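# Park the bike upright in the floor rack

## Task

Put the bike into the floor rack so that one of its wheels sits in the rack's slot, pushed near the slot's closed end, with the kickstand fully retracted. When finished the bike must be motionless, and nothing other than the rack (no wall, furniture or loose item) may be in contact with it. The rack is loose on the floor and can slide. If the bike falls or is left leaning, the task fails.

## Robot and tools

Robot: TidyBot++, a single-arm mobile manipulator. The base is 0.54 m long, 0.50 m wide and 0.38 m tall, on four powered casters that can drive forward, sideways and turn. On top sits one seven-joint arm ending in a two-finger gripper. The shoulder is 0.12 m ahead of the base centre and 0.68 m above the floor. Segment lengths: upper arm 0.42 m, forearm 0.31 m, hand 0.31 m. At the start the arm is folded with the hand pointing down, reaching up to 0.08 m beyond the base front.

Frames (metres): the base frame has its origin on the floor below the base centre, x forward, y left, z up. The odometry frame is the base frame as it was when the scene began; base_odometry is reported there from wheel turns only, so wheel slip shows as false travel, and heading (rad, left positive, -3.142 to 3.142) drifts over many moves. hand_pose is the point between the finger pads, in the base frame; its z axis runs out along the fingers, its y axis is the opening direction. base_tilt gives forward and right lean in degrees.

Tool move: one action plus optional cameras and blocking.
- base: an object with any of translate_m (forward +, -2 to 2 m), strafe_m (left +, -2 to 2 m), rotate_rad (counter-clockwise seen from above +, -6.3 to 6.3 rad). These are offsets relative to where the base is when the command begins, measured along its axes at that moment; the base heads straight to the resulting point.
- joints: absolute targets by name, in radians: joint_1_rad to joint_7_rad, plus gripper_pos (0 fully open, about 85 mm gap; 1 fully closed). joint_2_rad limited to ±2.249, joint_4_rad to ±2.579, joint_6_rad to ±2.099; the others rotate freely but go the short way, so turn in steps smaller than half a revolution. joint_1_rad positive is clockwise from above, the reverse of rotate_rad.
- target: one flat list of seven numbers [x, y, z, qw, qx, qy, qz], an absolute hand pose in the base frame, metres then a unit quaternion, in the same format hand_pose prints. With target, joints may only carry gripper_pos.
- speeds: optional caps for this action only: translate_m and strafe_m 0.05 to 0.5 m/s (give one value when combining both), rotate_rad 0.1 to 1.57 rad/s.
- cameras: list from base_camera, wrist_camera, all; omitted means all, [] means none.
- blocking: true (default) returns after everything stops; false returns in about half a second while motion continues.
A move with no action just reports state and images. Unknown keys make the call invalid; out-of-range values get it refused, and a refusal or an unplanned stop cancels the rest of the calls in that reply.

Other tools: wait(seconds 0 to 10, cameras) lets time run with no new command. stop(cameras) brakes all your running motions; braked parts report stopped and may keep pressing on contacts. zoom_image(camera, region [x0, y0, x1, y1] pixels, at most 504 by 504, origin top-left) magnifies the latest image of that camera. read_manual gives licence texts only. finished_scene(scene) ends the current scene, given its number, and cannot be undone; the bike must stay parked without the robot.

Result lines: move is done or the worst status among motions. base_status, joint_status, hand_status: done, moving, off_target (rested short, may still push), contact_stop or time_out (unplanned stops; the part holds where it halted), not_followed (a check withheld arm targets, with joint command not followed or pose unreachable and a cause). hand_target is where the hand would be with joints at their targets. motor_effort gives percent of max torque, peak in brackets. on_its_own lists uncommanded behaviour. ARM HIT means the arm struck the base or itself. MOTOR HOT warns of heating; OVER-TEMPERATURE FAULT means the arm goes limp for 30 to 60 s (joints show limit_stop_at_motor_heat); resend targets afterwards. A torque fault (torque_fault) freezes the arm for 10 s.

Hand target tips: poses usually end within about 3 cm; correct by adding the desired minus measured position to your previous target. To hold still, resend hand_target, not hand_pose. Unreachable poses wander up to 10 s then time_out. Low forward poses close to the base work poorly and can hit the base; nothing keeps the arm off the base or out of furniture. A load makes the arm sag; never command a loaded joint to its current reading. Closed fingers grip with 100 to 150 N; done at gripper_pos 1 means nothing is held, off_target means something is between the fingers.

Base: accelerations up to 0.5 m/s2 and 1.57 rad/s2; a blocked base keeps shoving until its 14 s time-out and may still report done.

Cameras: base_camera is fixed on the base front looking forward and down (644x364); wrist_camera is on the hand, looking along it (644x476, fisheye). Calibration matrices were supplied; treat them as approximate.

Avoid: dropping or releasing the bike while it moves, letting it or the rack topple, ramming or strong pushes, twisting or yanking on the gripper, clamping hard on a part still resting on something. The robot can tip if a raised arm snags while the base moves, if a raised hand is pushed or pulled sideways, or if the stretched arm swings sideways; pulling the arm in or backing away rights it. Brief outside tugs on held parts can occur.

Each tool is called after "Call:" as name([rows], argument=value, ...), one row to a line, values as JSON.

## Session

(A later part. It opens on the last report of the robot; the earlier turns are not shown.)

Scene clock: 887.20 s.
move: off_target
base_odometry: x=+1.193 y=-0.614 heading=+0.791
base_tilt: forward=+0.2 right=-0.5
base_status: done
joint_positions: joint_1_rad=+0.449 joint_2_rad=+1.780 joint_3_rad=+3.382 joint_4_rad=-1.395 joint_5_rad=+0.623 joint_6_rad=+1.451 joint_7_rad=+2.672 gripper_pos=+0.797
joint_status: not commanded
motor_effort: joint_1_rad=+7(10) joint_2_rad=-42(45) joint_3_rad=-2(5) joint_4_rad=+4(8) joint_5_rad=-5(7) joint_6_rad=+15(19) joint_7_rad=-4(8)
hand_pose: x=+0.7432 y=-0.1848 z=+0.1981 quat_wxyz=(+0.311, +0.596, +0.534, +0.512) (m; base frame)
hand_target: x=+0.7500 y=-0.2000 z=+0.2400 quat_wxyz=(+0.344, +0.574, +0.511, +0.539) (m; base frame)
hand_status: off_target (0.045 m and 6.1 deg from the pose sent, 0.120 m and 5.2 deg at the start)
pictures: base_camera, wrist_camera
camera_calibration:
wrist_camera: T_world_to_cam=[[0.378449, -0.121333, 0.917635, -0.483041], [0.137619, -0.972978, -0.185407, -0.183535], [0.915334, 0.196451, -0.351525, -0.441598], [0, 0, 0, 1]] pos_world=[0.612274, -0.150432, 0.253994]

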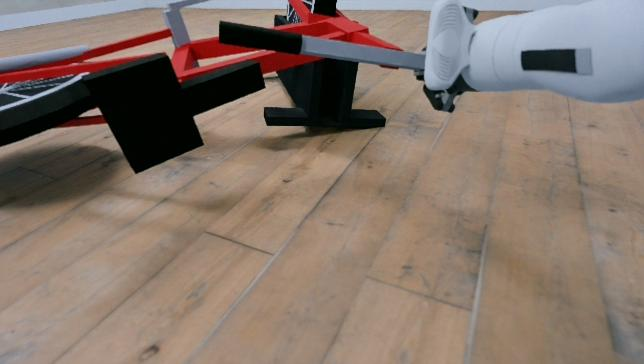

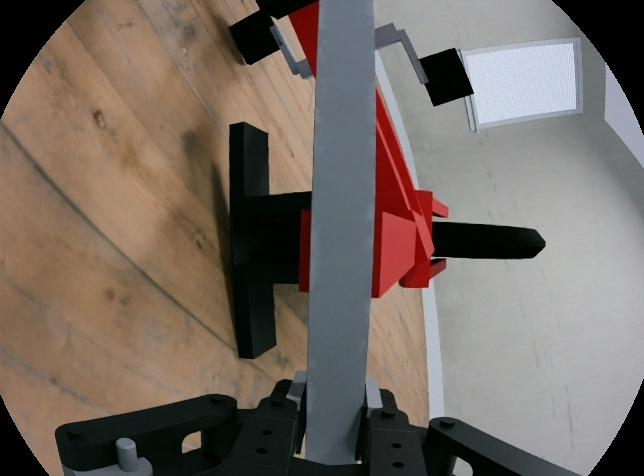

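Call:
move(base={"translate_m": 0.04}, speeds={"translate_m": 0.15}, target=[0.755, -0.20, 0.33, 0.345, 0.575, 0.512, 0.540])

Call:
move(base={"translate_m": 0.04}, speeds={"translate_m": 0.15}, target=[0.76, -0.20, 0.42, 0.345, 0.575, 0.512, 0.540])

Scene clock: 889.13 s.
move: off_target
base_odometry: x=+1.221 y=-0.585 heading=+0.792
base_tilt: forward=+0.2 right=-0.5
base_status: done
joint_positions: joint_1_rad=+0.502 joint_2_rad=+1.648 joint_3_rad=+3.324 joint_4_rad=-1.627 joint_5_rad=+0.706 joint_6_rad=+1.408 joint_7_rad=+2.759 gripper_pos=+0.797
joint_status: not commanded
motor_effort: joint_1_rad=+5(7) joint_2_rad=-56(56) joint_3_rad=-7(8) joint_4_rad=+5(8) joint_5_rad=-3(8) joint_6_rad=+24(25) joint_7_rad=-7(8)
hand_pose: x=+0.7069 y=-0.1756 z=+0.2245 quat_wxyz=(+0.281, +0.624, +0.545, +0.484) (m; base frame)
hand_target: x=+0.7550 y=-0.2000 z=+0.3300 quat_wxyz=(+0.344, +0.574, +0.511, +0.539) (m; base frame)
hand_status: off_target (0.119 m and 11.8 deg from the pose sent, 0.133 m and 6.1 deg at the start)
pictures: base_camera, wrist_camera
camera_calibration:
wrist_camera: T_world_to_cam=[[0.468015, -0.134425, 0.873437, -0.548121], [0.11255, -0.971248, -0.209786, -0.141234], [0.876524, 0.196488, -0.439429, -0.353741], [0, 0, 0, 1]] pos_world=[0.582487, -0.141348, 0.293676]

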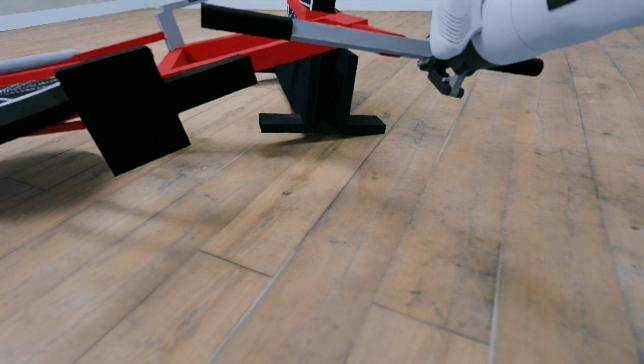

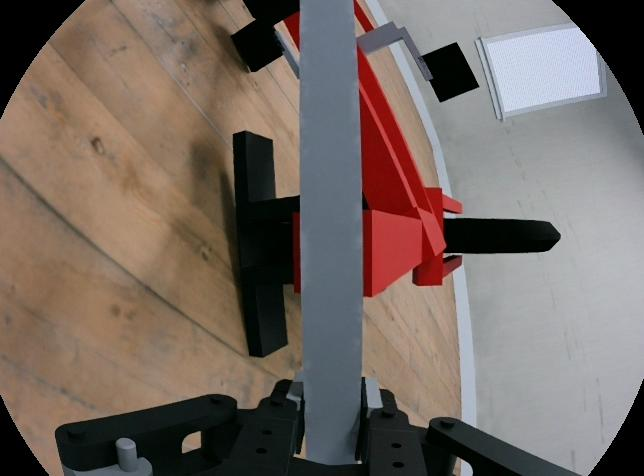

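Scene clock: 890.37 s.
move: off_target
base_odometry: x=+1.249 y=-0.557 heading=+0.792
base_tilt: forward=+0.2 right=-0.5
base_status: done
joint_positions: joint_1_rad=+0.529 joint_2_rad=+1.444 joint_3_rad=+3.273 joint_4_rad=-1.801 joint_5_rad=+0.804 joint_6_rad=+1.306 joint_7_rad=+2.788 gripper_pos=+0.797
joint_status: not commanded
motor_effort: joint_1_rad=+10(13) joint_2_rad=-58(61) joint_3_rad=-9(12) joint_4_rad=+7(10) joint_5_rad=-7(11) joint_6_rad=+28(30) joint_7_rad=-11(11)
hand_pose: x=+0.7063 y=-0.1589 z=+0.2941 quat_wxyz=(+0.257, +0.621, +0.568, +0.476) (m; base frame)
hand_target: x=+0.7600 y=-0.2000 z=+0.4200 quat_wxyz=(+0.344, +0.574, +0.511, +0.539) (m; base frame)
hand_status: off_target (0.143 m and 15.0 deg from the pose sent, 0.204 m and 11.8 deg at the start)
pictures: base_camera, wrist_camera
camera_calibration:
wrist_camera: T_world_to_cam=[[0.514262, -0.105961, 0.851062, -0.627941], [0.152569, -0.965207, -0.212363, -0.136913], [0.843953, 0.239057, -0.480203, -0.284137], [0, 0, 0, 1]] pos_world=[0.583614, -0.130761, 0.368898]

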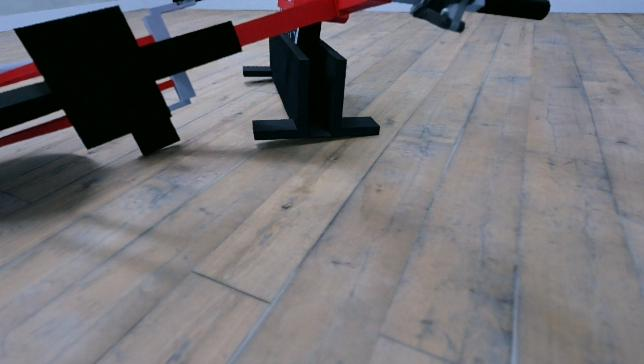

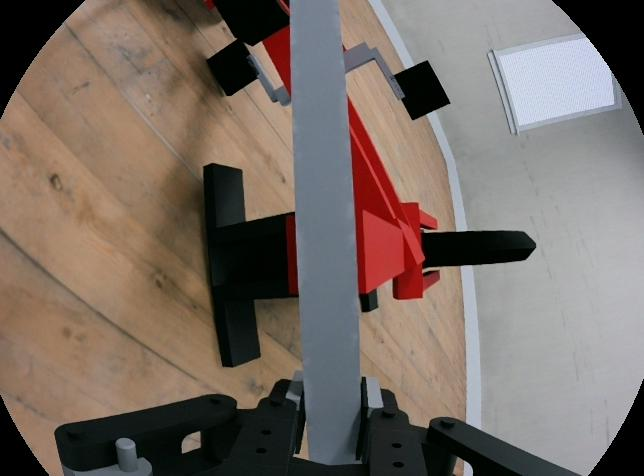

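Call:
move(base={"translate_m": 0.05}, speeds={"translate_m": 0.15}, target=[0.77, -0.20, 0.50, 0.345, 0.575, 0.512, 0.540])

Call:
move(base={"translate_m": 0.05}, speeds={"translate_m": 0.15}, target=[0.77, -0.20, 0.57, 0.345, 0.575, 0.512, 0.540])

Scene clock: 892.33 s.
move: off_target
base_odometry: x=+1.284 y=-0.521 heading=+0.793
base_tilt: forward=+0.2 right=-0.5
base_status: done
joint_positions: joint_1_rad=+0.526 joint_2_rad=+1.259 joint_3_rad=+3.234 joint_4_rad=-1.896 joint_5_rad=+0.862 joint_6_rad=+1.184 joint_7_rad=+2.789 gripper_pos=+0.797
joint_status: not commanded
motor_effort: joint_1_rad=+12(15) joint_2_rad=-59(63) joint_3_rad=-10(16) joint_4_rad=+11(14) joint_5_rad=-13(16) joint_6_rad=+32(33) joint_7_rad=-12(14)
hand_pose: x=+0.7157 y=-0.1427 z=+0.3581 quat_wxyz=(+0.249, +0.605, +0.597, +0.464) (m; base frame)
hand_target: x=+0.7700 y=-0.2000 z=+0.5000 quat_wxyz=(+0.344, +0.574, +0.511, +0.539) (m; base frame)
hand_status: off_target (0.162 m and 17.4 deg from the pose sent, 0.219 m and 15.0 deg at the start)
pictures: base_camera, wrist_camera
camera_calibration:
wrist_camera: T_world_to_cam=[[0.537839, -0.0439248, 0.841903, -0.690284], [0.201614, -0.962963, -0.179039, -0.155775], [0.818585, 0.266033, -0.509063, -0.232847], [0, 0, 0, 1]] pos_world=[0.593273, -0.118381, 0.434728]

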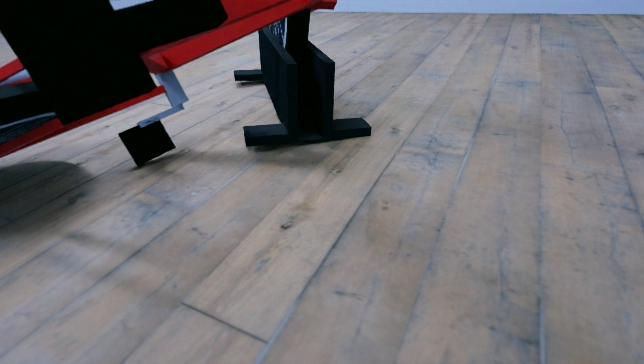

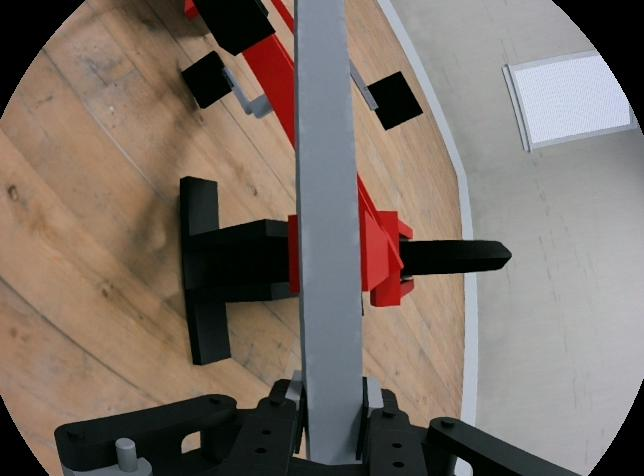

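Scene clock: 893.70 s.
move: off_target
base_odometry: x=+1.319 y=-0.485 heading=+0.793
base_tilt: forward=+0.2 right=-0.5
base_status: done
joint_positions: joint_1_rad=+0.536 joint_2_rad=+1.097 joint_3_rad=+3.188 joint_4_rad=-1.956 joint_5_rad=+0.908 joint_6_rad=+1.074 joint_7_rad=+2.776 gripper_pos=+0.797
joint_status: not commanded
motor_effort: joint_1_rad=+14(16) joint_2_rad=-61(65) joint_3_rad=-7(14) joint_4_rad=+15(18) joint_5_rad=-14(19) joint_6_rad=+31(36) joint_7_rad=-9(13)
hand_pose: x=+0.7230 y=-0.1335 z=+0.4187 quat_wxyz=(+0.253, +0.590, +0.616, +0.457) (m; base frame)
hand_target: x=+0.7700 y=-0.2000 z=+0.5700 quat_wxyz=(+0.344, +0.574, +0.511, +0.539) (m; base frame)
hand_status: off_target (0.172 m and 18.7 deg from the pose sent, 0.226 m and 17.4 deg at the start)
pictures: base_camera, wrist_camera
camera_calibration:
wrist_camera: T_world_to_cam=[[0.538883, 0.00777514, 0.842345, -0.738947], [0.235419, -0.961504, -0.141732, -0.177411], [0.808816, 0.274681, -0.519969, -0.197674], [0, 0, 0, 1]] pos_world=[0.599854, -0.110539, 0.494519]

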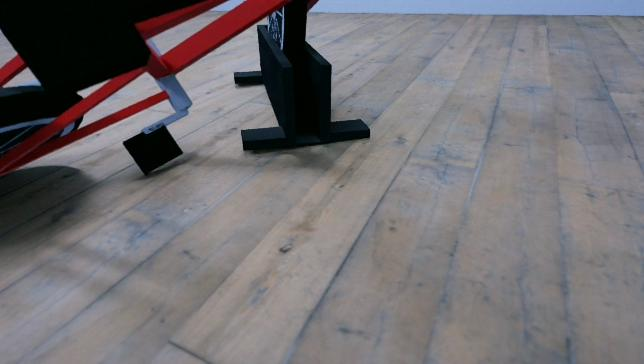

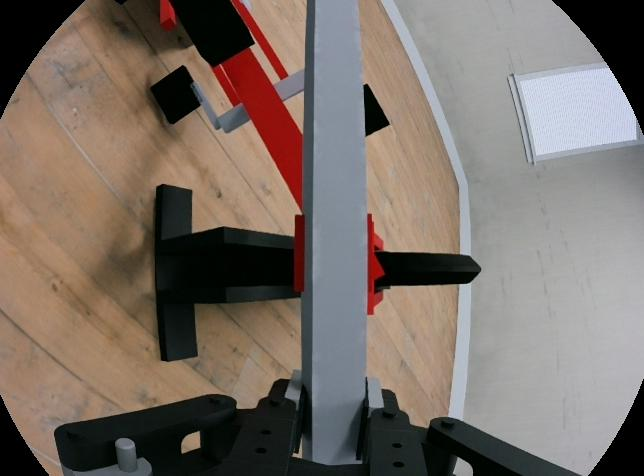

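Call:
move(base={"translate_m": 0.06}, speeds={"translate_m": 0.15}, target=[0.77, -0.18, 0.64, 0.345, 0.575, 0.512, 0.540])

Call:
move(base={"translate_m": 0.06}, speeds={"translate_m": 0.15}, target=[0.77, -0.18, 0.70, 0.333, 0.590, 0.534, 0.506])

Scene clock: 895.47 s.
move: off_target
base_odometry: x=+1.361 y=-0.442 heading=+0.793
base_tilt: forward=+0.2 right=-0.5
base_status: done
joint_positions: joint_1_rad=+0.541 joint_2_rad=+0.965 joint_3_rad=+3.194 joint_4_rad=-2.015 joint_5_rad=+0.918 joint_6_rad=+0.938 joint_7_rad=+2.704 gripper_pos=+0.797
joint_status: not commanded
motor_effort: joint_1_rad=+7(13) joint_2_rad=-68(69) joint_3_rad=-13(15) joint_4_rad=+20(23) joint_5_rad=-15(18) joint_6_rad=+37(39) joint_7_rad=-12(13)
hand_pose: x=+0.7073 y=-0.1513 z=+0.4454 quat_wxyz=(+0.247, +0.621, +0.617, +0.416) (m; base frame)
hand_target: x=+0.7700 y=-0.1800 z=+0.6400 quat_wxyz=(+0.344, +0.574, +0.511, +0.539) (m; base frame)
hand_status: off_target (0.206 m and 22.4 deg from the pose sent, 0.231 m and 18.7 deg at the start)
pictures: base_camera, wrist_camera
camera_calibration:
wrist_camera: T_world_to_cam=[[0.607969, -0.000049949, 0.79396, -0.781254], [0.172485, -0.976109, -0.13214, -0.149038], [0.774998, 0.217283, -0.593436, -0.11826], [0, 0, 0, 1]] pos_world=[0.592336, -0.119821, 0.530411]

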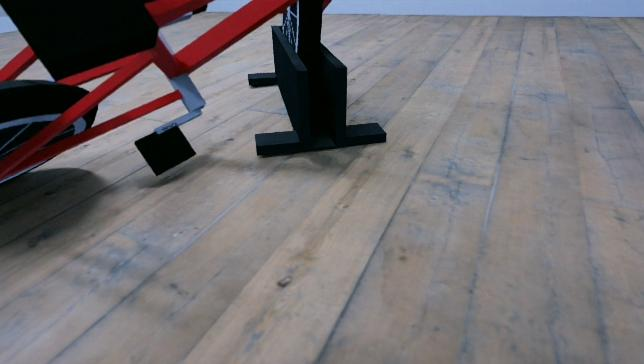

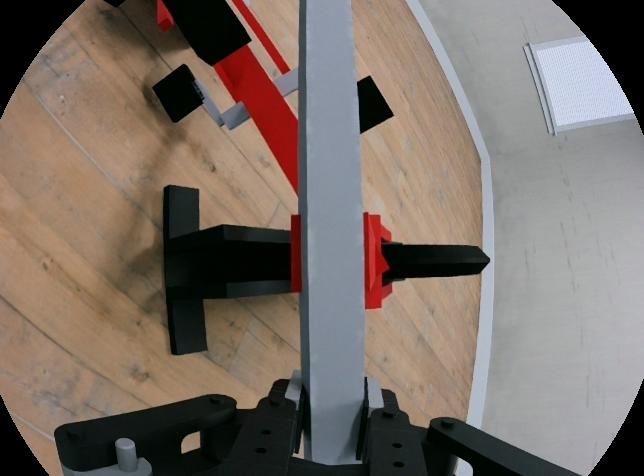

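Scene clock: 896.80 s.
move: off_target
base_odometry: x=+1.403 y=-0.399 heading=+0.794
base_tilt: forward=+0.3 right=-0.5
base_status: done
joint_positions: joint_1_rad=+0.546 joint_2_rad=+0.777 joint_3_rad=+3.172 joint_4_rad=-1.997 joint_5_rad=+1.058 joint_6_rad=+0.728 joint_7_rad=+2.480 gripper_pos=+0.797
joint_status: not commanded
motor_effort: joint_1_rad=+8(10) joint_2_rad=-67(68) joint_3_rad=-8(16) joint_4_rad=+27(29) joint_5_rad=-19(21) joint_6_rad=+32(38) joint_7_rad=-10(14)
hand_pose: x=+0.7088 y=-0.1655 z=+0.5039 quat_wxyz=(+0.238, +0.642, +0.619, +0.384) (m; base frame)
hand_target: x=+0.7700 y=-0.1800 z=+0.7000 quat_wxyz=(+0.333, +0.590, +0.534, +0.506) (m; base frame)
hand_status: off_target (0.206 m and 21.1 deg from the pose sent, 0.264 m and 17.5 deg at the start)
pictures: base_camera, wrist_camera
camera_calibration:
wrist_camera: T_world_to_cam=[[0.661512, -0.00456924, 0.74992, -0.845197], [0.132191, -0.983613, -0.1226, -0.132858], [0.738192, 0.180234, -0.650068, -0.0330941], [0, 0, 0, 1]] pos_world=[0.6011, -0.128578, 0.596029]

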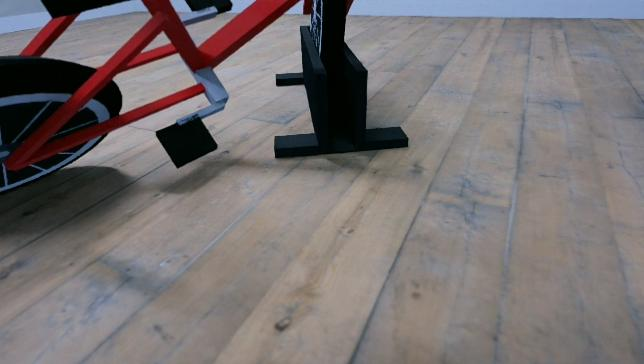

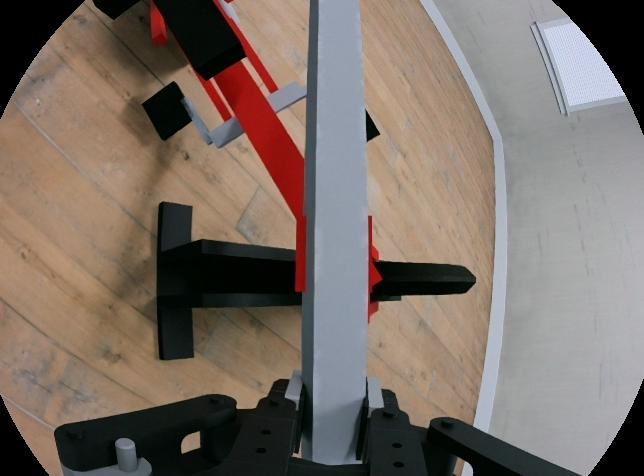

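Call:
move(base={"translate_m": 0.06}, speeds={"translate_m": 0.15}, target=[0.78, -0.18, 0.75, 0.321, 0.600, 0.550, 0.484])

Call:
move(base={"translate_m": 0.06}, speeds={"translate_m": 0.15}, target=[0.79, -0.18, 0.79, 0.300, 0.610, 0.563, 0.470])

Scene clock: 898.73 s.
move: off_target
base_odometry: x=+1.446 y=-0.356 heading=+0.794
base_tilt: forward=+0.2 right=-0.5
base_status: done
joint_positions: joint_1_rad=+0.536 joint_2_rad=+0.685 joint_3_rad=+3.169 joint_4_rad=-1.900 joint_5_rad=+1.306 joint_6_rad=+0.610 joint_7_rad=+2.170 gripper_pos=+0.797
joint_status: not commanded
motor_effort: joint_1_rad=+6(9) joint_2_rad=-67(71) joint_3_rad=-8(12) joint_4_rad=+33(36) joint_5_rad=-22(24) joint_6_rad=+26(34) joint_7_rad=-9(11)
hand_pose: x=+0.7246 y=-0.1756 z=+0.5460 quat_wxyz=(+0.228, +0.650, +0.625, +0.368) (m; base frame)
hand_target: x=+0.7800 y=-0.1800 z=+0.7500 quat_wxyz=(+0.321, +0.600, +0.550, +0.484) (m; base frame)
hand_status: off_target (0.211 m and 20.0 deg from the pose sent, 0.257 m and 17.6 deg at the start)
pictures: base_camera, wrist_camera
camera_calibration:
wrist_camera: T_world_to_cam=[[0.692164, 0.000222856, 0.72174, -0.893211], [0.125999, -0.984681, -0.120532, -0.136538], [0.710656, 0.174366, -0.681589, 0.0205731], [0, 0, 0, 1]] pos_world=[0.620832, -0.137835, 0.642231]

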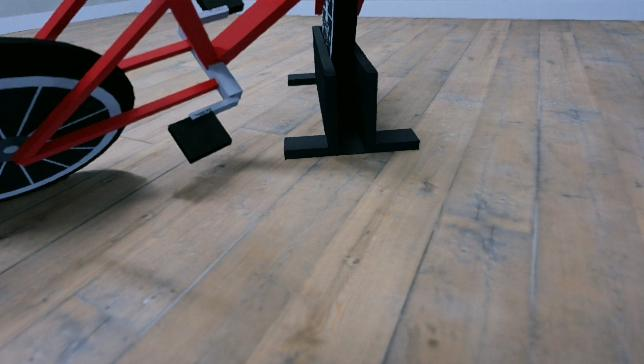

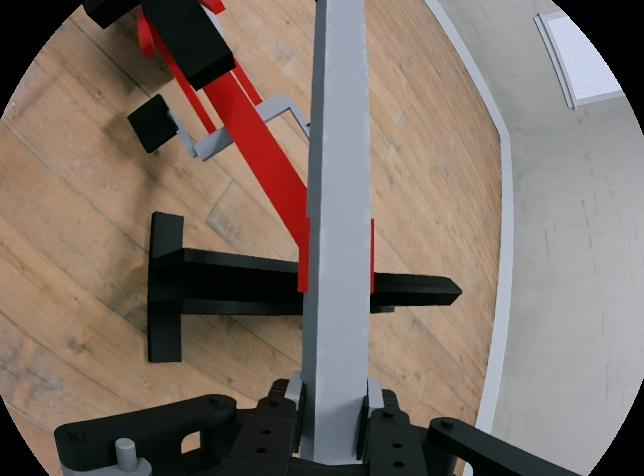

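Scene clock: 900.07 s.
move: off_target
base_odometry: x=+1.488 y=-0.313 heading=+0.795
base_tilt: forward=+0.2 right=-0.5
base_status: done
joint_positions: joint_1_rad=+0.460 joint_2_rad=+0.642 joint_3_rad=+3.251 joint_4_rad=-1.762 joint_5_rad=+1.595 joint_6_rad=+0.609 joint_7_rad=+1.782 gripper_pos=+0.797
joint_status: not commanded
motor_effort: joint_1_rad=+2(5) joint_2_rad=-70(72) joint_3_rad=-7(11) joint_4_rad=+35(41) joint_5_rad=-24(26) joint_6_rad=+16(28) joint_7_rad=-7(9)
hand_pose: x=+0.7495 y=-0.1816 z=+0.5833 quat_wxyz=(+0.213, +0.658, +0.627, +0.359) (m; base frame)
hand_target: x=+0.7900 y=-0.1800 z=+0.7900 quat_wxyz=(+0.300, +0.610, +0.563, +0.470) (m; base frame)
hand_status: off_target (0.211 m and 18.6 deg from the pose sent, 0.253 m and 16.6 deg at the start)
pictures: base_camera, wrist_camera
camera_calibration:
wrist_camera: T_world_to_cam=[[0.718254, -0.00790493, 0.695736, -0.943186], [0.120267, -0.983474, -0.135334, -0.128028], [0.685308, 0.180879, -0.705433, 0.0634501], [0, 0, 0, 1]] pos_world=[0.649362, -0.144845, 0.683642]

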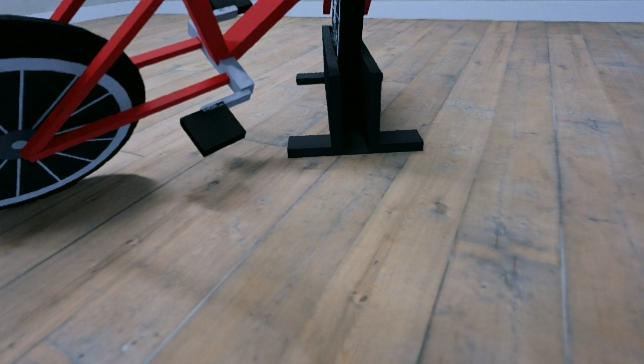

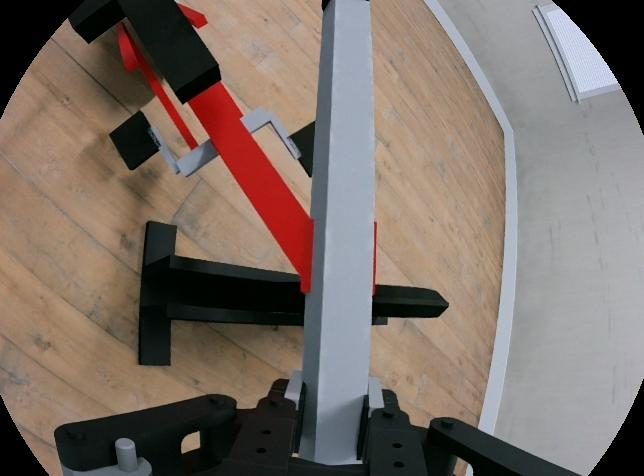

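Call:
move(base={"translate_m": 0.06}, speeds={"translate_m": 0.15}, target=[0.80, -0.19, 0.82, 0.290, 0.615, 0.568, 0.463])

Call:
move(base={"translate_m": 0.06}, speeds={"translate_m": 0.15}, target=[0.80, -0.19, 0.84, 0.280, 0.620, 0.573, 0.457])

Scene clock: 901.93 s.
move: off_target
base_odometry: x=+1.530 y=-0.270 heading=+0.795
base_tilt: forward=+0.2 right=-0.5
base_status: done
joint_positions: joint_1_rad=+0.388 joint_2_rad=+0.641 joint_3_rad=+3.358 joint_4_rad=-1.641 joint_5_rad=+1.758 joint_6_rad=+0.665 joint_7_rad=+1.538 gripper_pos=+0.797
joint_status: not commanded
motor_effort: joint_1_rad=+3(4) joint_2_rad=-72(74) joint_3_rad=-2(7) joint_4_rad=+38(44) joint_5_rad=-24(29) joint_6_rad=+7(17) joint_7_rad=-5(7)
hand_pose: x=+0.7697 y=-0.1952 z=+0.6087 quat_wxyz=(+0.208, +0.666, +0.625, +0.351) (m; base frame)
hand_target: x=+0.8000 y=-0.1900 z=+0.8200 quat_wxyz=(+0.290, +0.615, +0.568, +0.463) (m; base frame)
hand_status: off_target (0.213 m and 18.2 deg from the pose sent, 0.242 m and 17.0 deg at the start)
pictures: base_camera, wrist_camera
camera_calibration:
wrist_camera: T_world_to_cam=[[0.733361, -0.0175008, 0.679614, -0.979248], [0.10553, -0.984621, -0.139231, -0.126896], [0.671598, 0.173827, -0.720236, 0.0881518], [0, 0, 0, 1]] pos_world=[0.672332, -0.157405, 0.711333]

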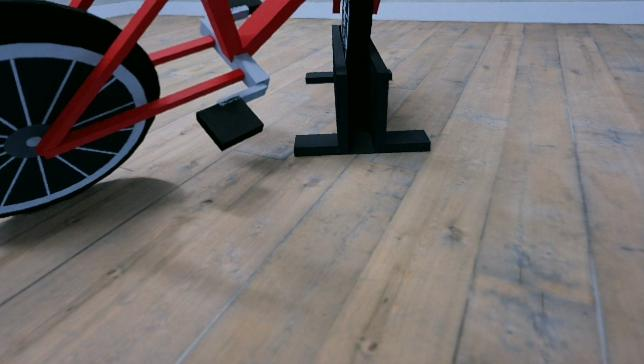

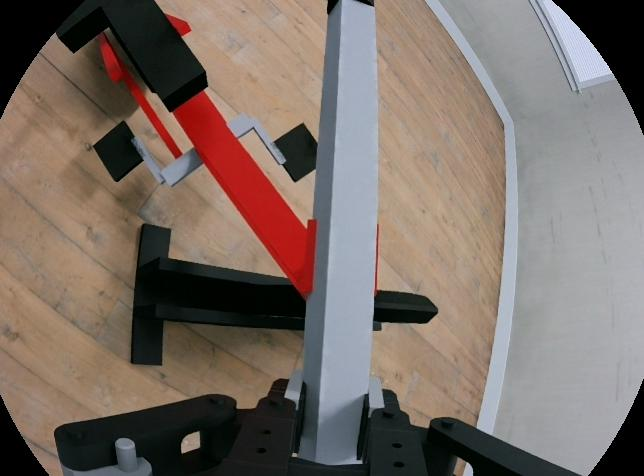

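Scene clock: 903.07 s.
move: off_target
base_odometry: x=+1.572 y=-0.227 heading=+0.795
base_tilt: forward=+0.2 right=-0.5
base_status: done
joint_positions: joint_1_rad=+0.333 joint_2_rad=+0.645 joint_3_rad=+3.442 joint_4_rad=-1.574 joint_5_rad=+1.863 joint_6_rad=+0.741 joint_7_rad=+1.390 gripper_pos=+0.797
joint_status: not commanded
motor_effort: joint_1_rad=+3(5) joint_2_rad=-73(77) joint_3_rad=-1(3) joint_4_rad=+40(44) joint_5_rad=-25(29) joint_6_rad=+4(8) joint_7_rad=-4(6)
hand_pose: x=+0.7728 y=-0.1928 z=+0.6172 quat_wxyz=(+0.187, +0.669, +0.633, +0.342) (m; base frame)
hand_target: x=+0.8000 y=-0.1900 z=+0.8400 quat_wxyz=(+0.280, +0.620, +0.573, +0.457) (m; base frame)
hand_status: off_target (0.224 m and 19.1 deg from the pose sent, 0.233 m and 16.7 deg at the start)
pictures: base_camera, wrist_camera
camera_calibration:
wrist_camera: T_world_to_cam=[[0.762481, -0.0132295, 0.646876, -0.988685], [0.115019, -0.981095, -0.155639, -0.120157], [0.636706, 0.193075, -0.746544, 0.138722], [0, 0, 0, 1]] pos_world=[0.679349, -0.157749, 0.724418]

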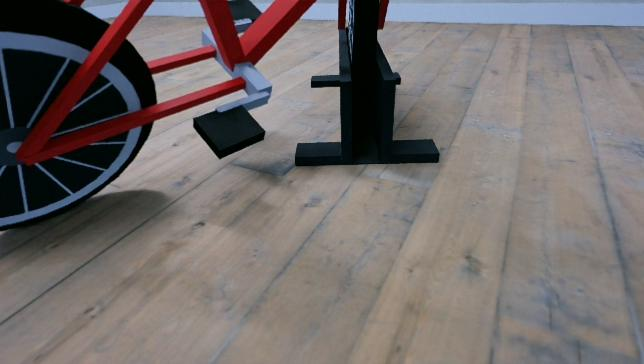

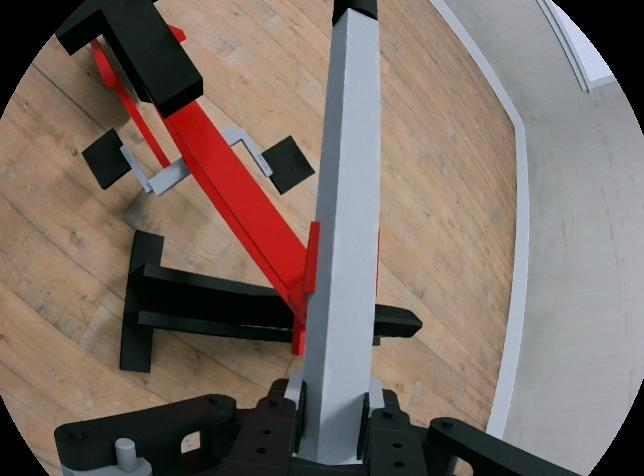

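Call:
move(base={"translate_m": 0.08}, speeds={"translate_m": 0.15}, target=[0.81, -0.19, 0.86, 0.275, 0.625, 0.577, 0.448])

Scene clock: 904.83 s.
move: off_target
base_odometry: x=+1.628 y=-0.170 heading=+0.796
base_tilt: forward=+0.2 right=-0.6
base_status: done
joint_positions: joint_1_rad=+0.280 joint_2_rad=+0.653 joint_3_rad=+3.527 joint_4_rad=-1.477 joint_5_rad=+1.934 joint_6_rad=+0.824 joint_7_rad=+1.229 gripper_pos=+0.797
joint_status: not commanded
motor_effort: joint_1_rad=+1(3) joint_2_rad=-75(77) joint_3_rad=+1(2) joint_4_rad=+40(46) joint_5_rad=-23(29) joint_6_rad=+0(4) joint_7_rad=-1(4)
hand_pose: x=+0.7862 y=-0.1940 z=+0.6404 quat_wxyz=(+0.174, +0.679, +0.627, +0.341) (m; base frame)
hand_target: x=+0.8100 y=-0.1900 z=+0.8600 quat_wxyz=(+0.275, +0.625, +0.577, +0.448) (m; base frame)
hand_status: off_target (0.221 m and 18.8 deg from the pose sent, 0.246 m and 17.8 deg at the start)
pictures: base_camera, wrist_camera
camera_calibration:
wrist_camera: T_world_to_cam=[[0.77593, -0.0377482, 0.629688, -1.01823], [0.100089, -0.978196, -0.181974, -0.0901056], [0.622828, 0.204224, -0.755234, 0.166288], [0, 0, 0, 1]] pos_world=[0.695526, -0.160537, 0.750357]

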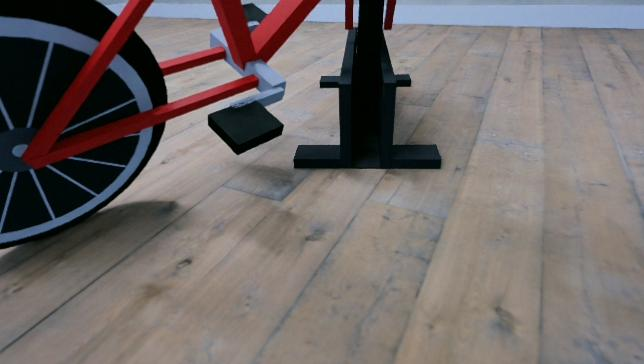

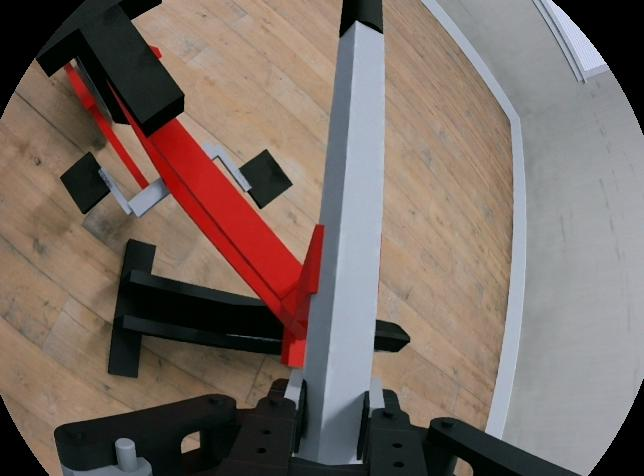

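Call:
move(base={"translate_m": 0.03, "strafe_m": 0.05}, speeds={"translate_m": 0.12}, target=[0.81, -0.19, 0.86, 0.322, 0.7175, 0.437, 0.4365])

Scene clock: 908.03 s.
move: off_target
base_odometry: x=+1.613 y=-0.113 heading=+0.796
base_tilt: forward=+0.2 right=-0.5
base_status: done
joint_positions: joint_1_rad=+0.068 joint_2_rad=+0.536 joint_3_rad=+3.578 joint_4_rad=-1.618 joint_5_rad=+1.890 joint_6_rad=+0.526 joint_7_rad=+1.025 gripper_pos=+0.797
joint_status: not commanded
motor_effort: joint_1_rad=+0(5) joint_2_rad=-64(74) joint_3_rad=+5(6) joint_4_rad=+40(42) joint_5_rad=-15(27) joint_6_rad=-4(5) joint_7_rad=-2(4)
hand_pose: x=+0.7963 y=-0.1574 z=+0.6741 quat_wxyz=(+0.230, +0.739, +0.537, +0.335) (m; base frame)
hand_target: x=+0.8100 y=-0.1900 z=+0.8600 quat_wxyz=(+0.322, +0.717, +0.437, +0.437) (m; base frame)
hand_status: off_target (0.189 m and 19.6 deg from the pose sent, 0.221 m and 30.1 deg at the start)
pictures: base_camera, wrist_camera
camera_calibration:
wrist_camera: T_world_to_cam=[[0.712246, -0.21397, 0.668523, -1.0491], [-0.12357, -0.975754, -0.180651, 0.12841], [0.690968, 0.0460587, -0.721417, 0.076087], [0, 0, 0, 1]] pos_world=[0.71051, -0.102684, 0.779434]

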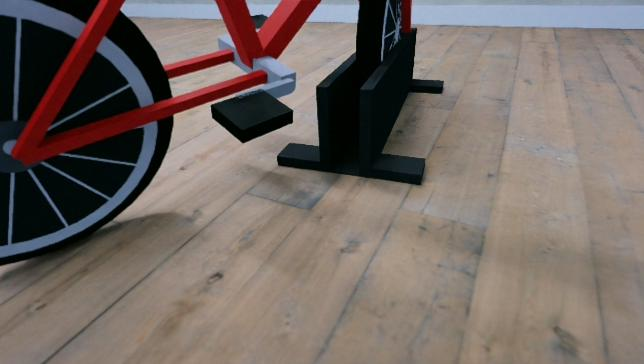

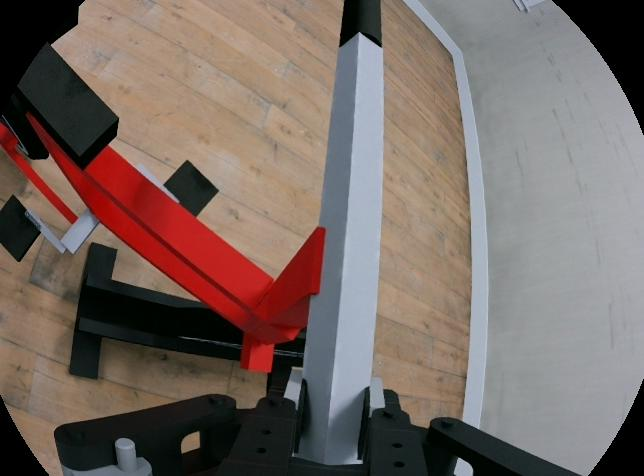

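Call:
move(base={"translate_m": 0.02, "strafe_m": 0.02}, speeds={"translate_m": 0.12}, target=[0.82, -0.16, 0.85, 0.373, 0.784, 0.289, 0.403])

Scene clock: 911.47 s.
move: off_target
base_odometry: x=+1.613 y=-0.085 heading=+0.796
base_tilt: forward=+0.3 right=-0.5
base_status: done
joint_positions: joint_1_rad=-0.244 joint_2_rad=+0.534 joint_3_rad=+3.593 joint_4_rad=-1.668 joint_5_rad=+0.665 joint_6_rad=-0.113 joint_7_rad=+1.816 gripper_pos=+0.797
joint_status: not commanded
motor_effort: joint_1_rad=+2(5) joint_2_rad=-59(72) joint_3_rad=+10(13) joint_4_rad=+35(46) joint_5_rad=-4(20) joint_6_rad=+10(11) joint_7_rad=-5(5)
hand_pose: x=+0.8145 y=-0.1248 z=+0.6867 quat_wxyz=(+0.332, +0.817, +0.360, +0.306) (m; base frame)
hand_target: x=+0.8200 y=-0.1600 z=+0.8500 quat_wxyz=(+0.373, +0.784, +0.289, +0.403) (m; base frame)
hand_status: off_target (0.167 m and 15.1 deg from the pose sent, 0.178 m and 34.3 deg at the start)
pictures: base_camera, wrist_camera
camera_calibration:
wrist_camera: T_world_to_cam=[[0.495915, -0.458869, 0.73723, -0.965037], [-0.503755, -0.843545, -0.186179, 0.494693], [0.707318, -0.279054, -0.649484, -0.0321956], [0, 0, 0, 1]] pos_world=[0.750553, -0.0345137, 0.782645]

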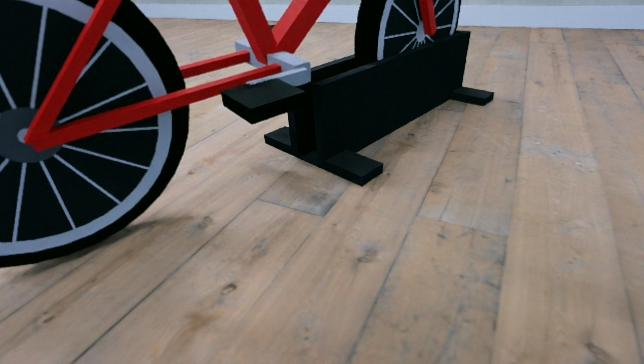

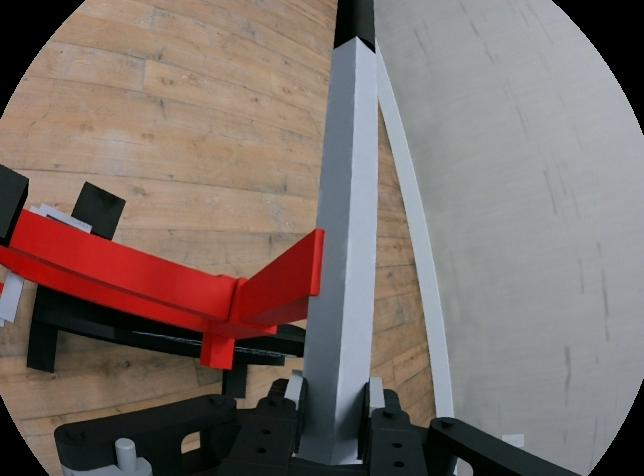

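Call:
move(target=[0.82, -0.15, 0.84, 0.4015, 0.801, 0.209, 0.391])

Call:
zoom_image(camera="base_camera", region=[200, 0, 504, 200])

Scene clock: 915.00 s.
move: off_target
base_odometry: x=+1.613 y=-0.085 heading=+0.796
base_tilt: forward=+0.2 right=-0.6
base_status: not commanded
joint_positions: joint_1_rad=-0.599 joint_2_rad=+0.655 joint_3_rad=+3.970 joint_4_rad=-1.669 joint_5_rad=+0.586 joint_6_rad=-0.155 joint_7_rad=+1.711 gripper_pos=+0.797
joint_status: not commanded
motor_effort: joint_1_rad=+1(3) joint_2_rad=-59(63) joint_3_rad=+24(25) joint_4_rad=+41(42) joint_5_rad=+0(4) joint_6_rad=+10(11) joint_7_rad=-3(5)
hand_pose: x=+0.8130 y=-0.1000 z=+0.6883 quat_wxyz=(+0.392, +0.810, +0.336, +0.276) (m; base frame)
hand_target: x=+0.8200 y=-0.1500 z=+0.8400 quat_wxyz=(+0.402, +0.801, +0.209, +0.391) (m; base frame)
hand_status: off_target (0.160 m and 19.7 deg from the pose sent, 0.155 m and 21.5 deg at the start)
pictures: base_camera, wrist_camera
camera_calibration:
wrist_camera: T_world_to_cam=[[0.444656, -0.417789, 0.792296, -0.946267], [-0.576931, -0.810215, -0.10345, 0.521076], [0.685151, -0.4111, -0.601303, -0.0514903], [0, 0, 0, 1]] pos_world=[0.756667, 0.00567589, 0.772668]

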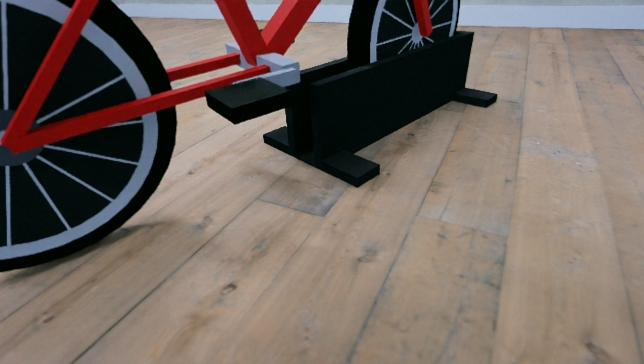

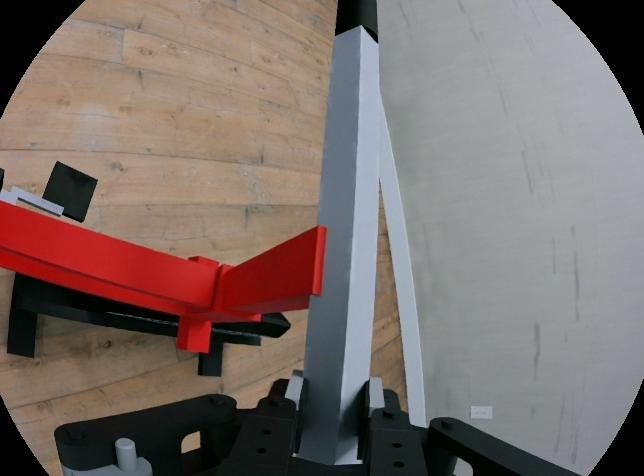

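Scaled by 1.658.

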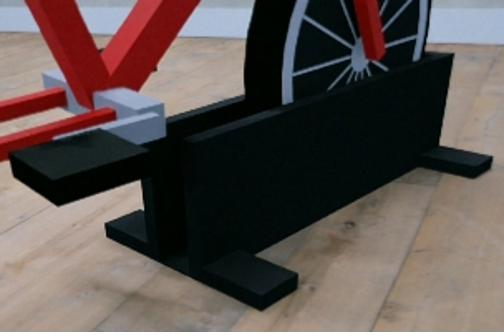

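Call:
move(target=[0.825, -0.14, 0.83, 0.427, 0.812, 0.127, 0.376])

Call:
zoom_image(camera="base_camera", region=[200, 0, 504, 200])

Scene clock: 918.43 s.
move: off_target
base_odometry: x=+1.613 y=-0.085 heading=+0.796
base_tilt: forward=+0.2 right=-0.5
base_status: not commanded
joint_positions: joint_1_rad=-0.457 joint_2_rad=+0.632 joint_3_rad=+3.605 joint_4_rad=-1.585 joint_5_rad=+1.196 joint_6_rad=-0.478 joint_7_rad=+1.012 gripper_pos=+0.797
joint_status: not commanded
motor_effort: joint_1_rad=+6(7) joint_2_rad=-55(61) joint_3_rad=+16(26) joint_4_rad=+35(42) joint_5_rad=+3(6) joint_6_rad=-4(9) joint_7_rad=-7(8)
hand_pose: x=+0.8218 y=-0.0817 z=+0.6918 quat_wxyz=(+0.409, +0.829, +0.252, +0.287) (m; base frame)
hand_target: x=+0.8250 y=-0.1400 z=+0.8300 quat_wxyz=(+0.427, +0.812, +0.127, +0.376) (m; base frame)
hand_status: off_target (0.150 m and 17.8 deg from the pose sent, 0.148 m and 26.9 deg at the start)
pictures: base_camera, wrist_camera
camera_calibration:
wrist_camera: T_world_to_cam=[[0.307432, -0.507534, 0.804919, -0.848528], [-0.67864, -0.709893, -0.188415, 0.69182], [0.667034, -0.488326, -0.562676, -0.0660596], [0, 0, 0, 1]] pos_world=[0.774425, 0.0282028, 0.776176]

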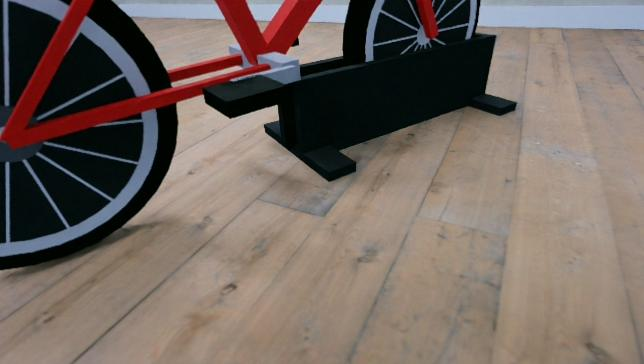

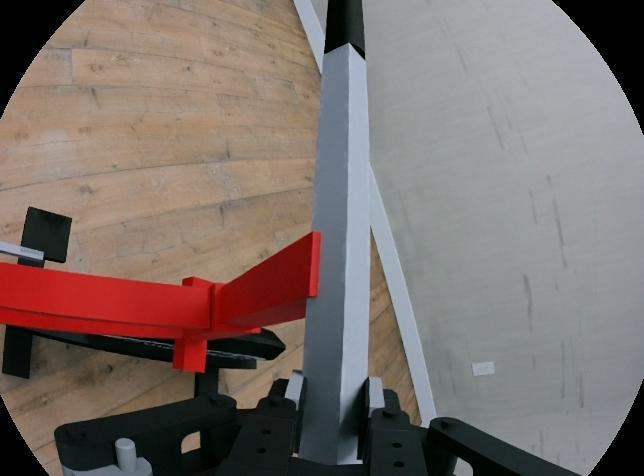

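Scaled by 1.658.

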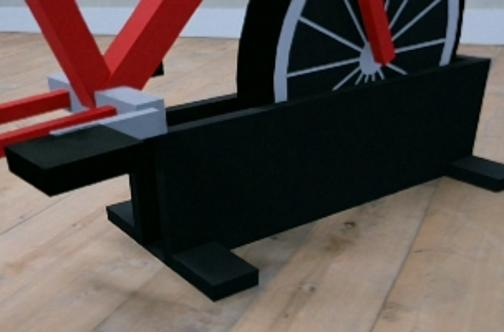

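Call:
move(target=[0.79, -0.15, 0.80, 0.419, 0.822, 0.170, 0.348])

Scene clock: 922.93 s.
move: off_target
base_odometry: x=+1.613 y=-0.085 heading=+0.796
base_tilt: forward=+0.2 right=-0.5
base_status: not commanded
joint_positions: joint_1_rad=-0.324 joint_2_rad=+0.547 joint_3_rad=+3.441 joint_4_rad=-1.665 joint_5_rad=+1.323 joint_6_rad=-0.478 joint_7_rad=+0.988 gripper_pos=+0.797
joint_status: not commanded
motor_effort: joint_1_rad=+6(7) joint_2_rad=-53(57) joint_3_rad=+13(16) joint_4_rad=+30(36) joint_5_rad=+4(5) joint_6_rad=-9(9) joint_7_rad=-4(7)
hand_pose: x=+0.8009 y=-0.0926 z=+0.6922 quat_wxyz=(+0.389, +0.832, +0.274, +0.287) (m; base frame)
hand_target: x=+0.7900 y=-0.1500 z=+0.8000 quat_wxyz=(+0.419, +0.821, +0.170, +0.348) (m; base frame)
hand_status: off_target (0.123 m and 14.3 deg from the pose sent, 0.132 m and 11.8 deg at the start)
pictures: base_camera, wrist_camera
camera_calibration:
wrist_camera: T_world_to_cam=[[0.353958, -0.510539, 0.783622, -0.870806], [-0.651354, -0.735828, -0.185187, 0.643589], [0.671157, -0.444867, -0.592994, -0.0355207], [0, 0, 0, 1]] pos_world=[0.751273, 0.0131887, 0.780504]

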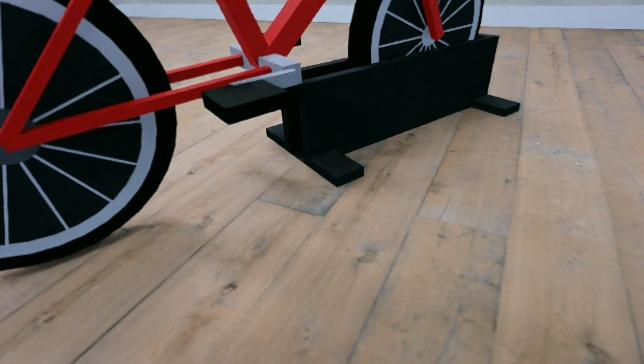

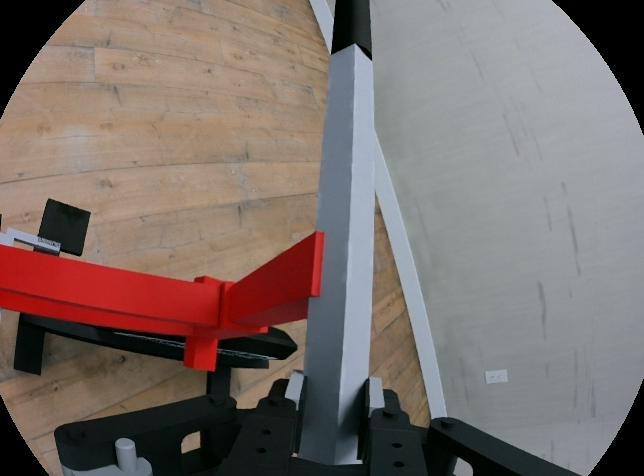

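Call:
move(target=[0.76, -0.155, 0.78, 0.407, 0.826, 0.198, 0.338])

Call:
move(target=[0.735, -0.165, 0.755, 0.399, 0.828, 0.218, 0.335])

Scene clock: 924.33 s.
move: off_target
base_odometry: x=+1.613 y=-0.085 heading=+0.796
base_tilt: forward=+0.2 right=-0.5
base_status: not commanded
joint_positions: joint_1_rad=-0.208 joint_2_rad=+0.463 joint_3_rad=+3.316 joint_4_rad=-1.778 joint_5_rad=+1.451 joint_6_rad=-0.478 joint_7_rad=+0.940 gripper_pos=+0.797
joint_status: not commanded
motor_effort: joint_1_rad=+6(7) joint_2_rad=-48(55) joint_3_rad=+9(12) joint_4_rad=+28(30) joint_5_rad=+3(4) joint_6_rad=-10(10) joint_7_rad=-4(4)
hand_pose: x=+0.7674 y=-0.1075 z=+0.6916 quat_wxyz=(+0.379, +0.832, +0.291, +0.282) (m; base frame)
hand_target: x=+0.7600 y=-0.1550 z=+0.7800 quat_wxyz=(+0.407, +0.825, +0.198, +0.338) (m; base frame)
hand_status: off_target (0.101 m and 12.9 deg from the pose sent, 0.115 m and 10.7 deg at the start)
pictures: base_camera, wrist_camera
camera_calibration:
wrist_camera: T_world_to_cam=[[0.390605, -0.501748, 0.771801, -0.885113], [-0.632949, -0.755163, -0.170599, 0.584382], [0.668433, -0.421874, -0.612552, -0.00192769], [0, 0, 0, 1]] pos_world=[0.716903, -0.00361321, 0.781645]

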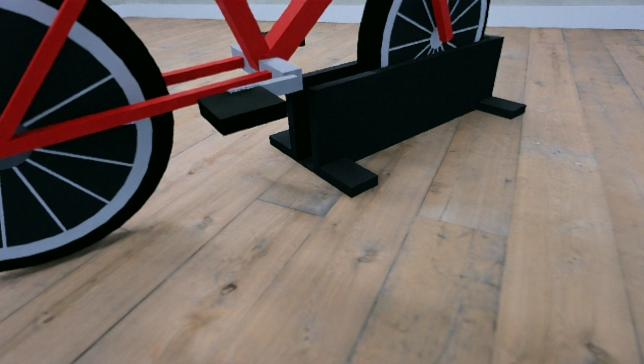

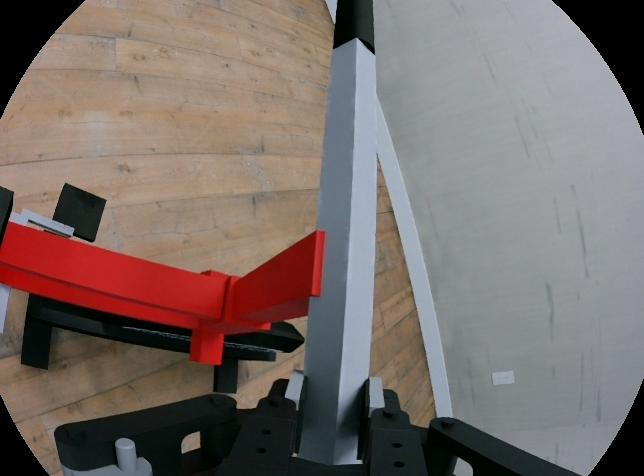

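Scene clock: 925.43 s.
move: off_target
base_odometry: x=+1.613 y=-0.085 heading=+0.796
base_tilt: forward=+0.2 right=-0.5
base_status: not commanded
joint_positions: joint_1_rad=-0.053 joint_2_rad=+0.409 joint_3_rad=+3.161 joint_4_rad=-1.875 joint_5_rad=+1.652 joint_6_rad=-0.478 joint_7_rad=+0.814 gripper_pos=+0.797
joint_status: not commanded
motor_effort: joint_1_rad=+7(7) joint_2_rad=-42(49) joint_3_rad=+7(9) joint_4_rad=+24(28) joint_5_rad=+0(4) joint_6_rad=-9(11) joint_7_rad=-4(4)
hand_pose: x=+0.7451 y=-0.1200 z=+0.6908 quat_wxyz=(+0.374, +0.825, +0.306, +0.292) (m; base frame)
hand_target: x=+0.7350 y=-0.1650 z=+0.7550 quat_wxyz=(+0.398, +0.826, +0.218, +0.334) (m; base frame)
hand_status: off_target (0.079 m and 11.6 deg from the pose sent, 0.092 m and 10.6 deg at the start)
pictures: base_camera, wrist_camera
camera_calibration:
wrist_camera: T_world_to_cam=[[0.404937, -0.48739, 0.773613, -0.89221], [-0.60197, -0.778957, -0.175664, 0.538179], [0.688228, -0.394559, -0.608823, -0.00682495], [0, 0, 0, 1]] pos_world=[0.689953, -0.0183288, 0.780609]

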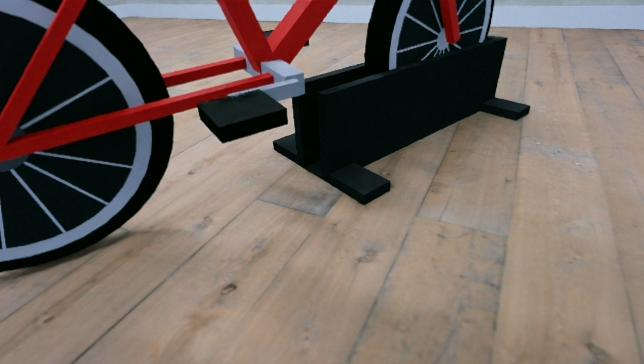

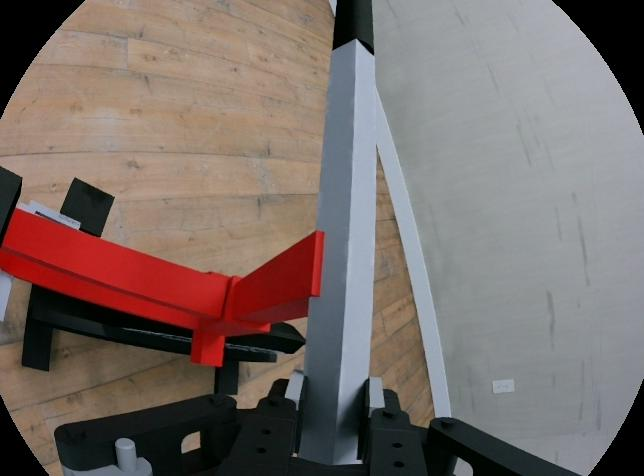

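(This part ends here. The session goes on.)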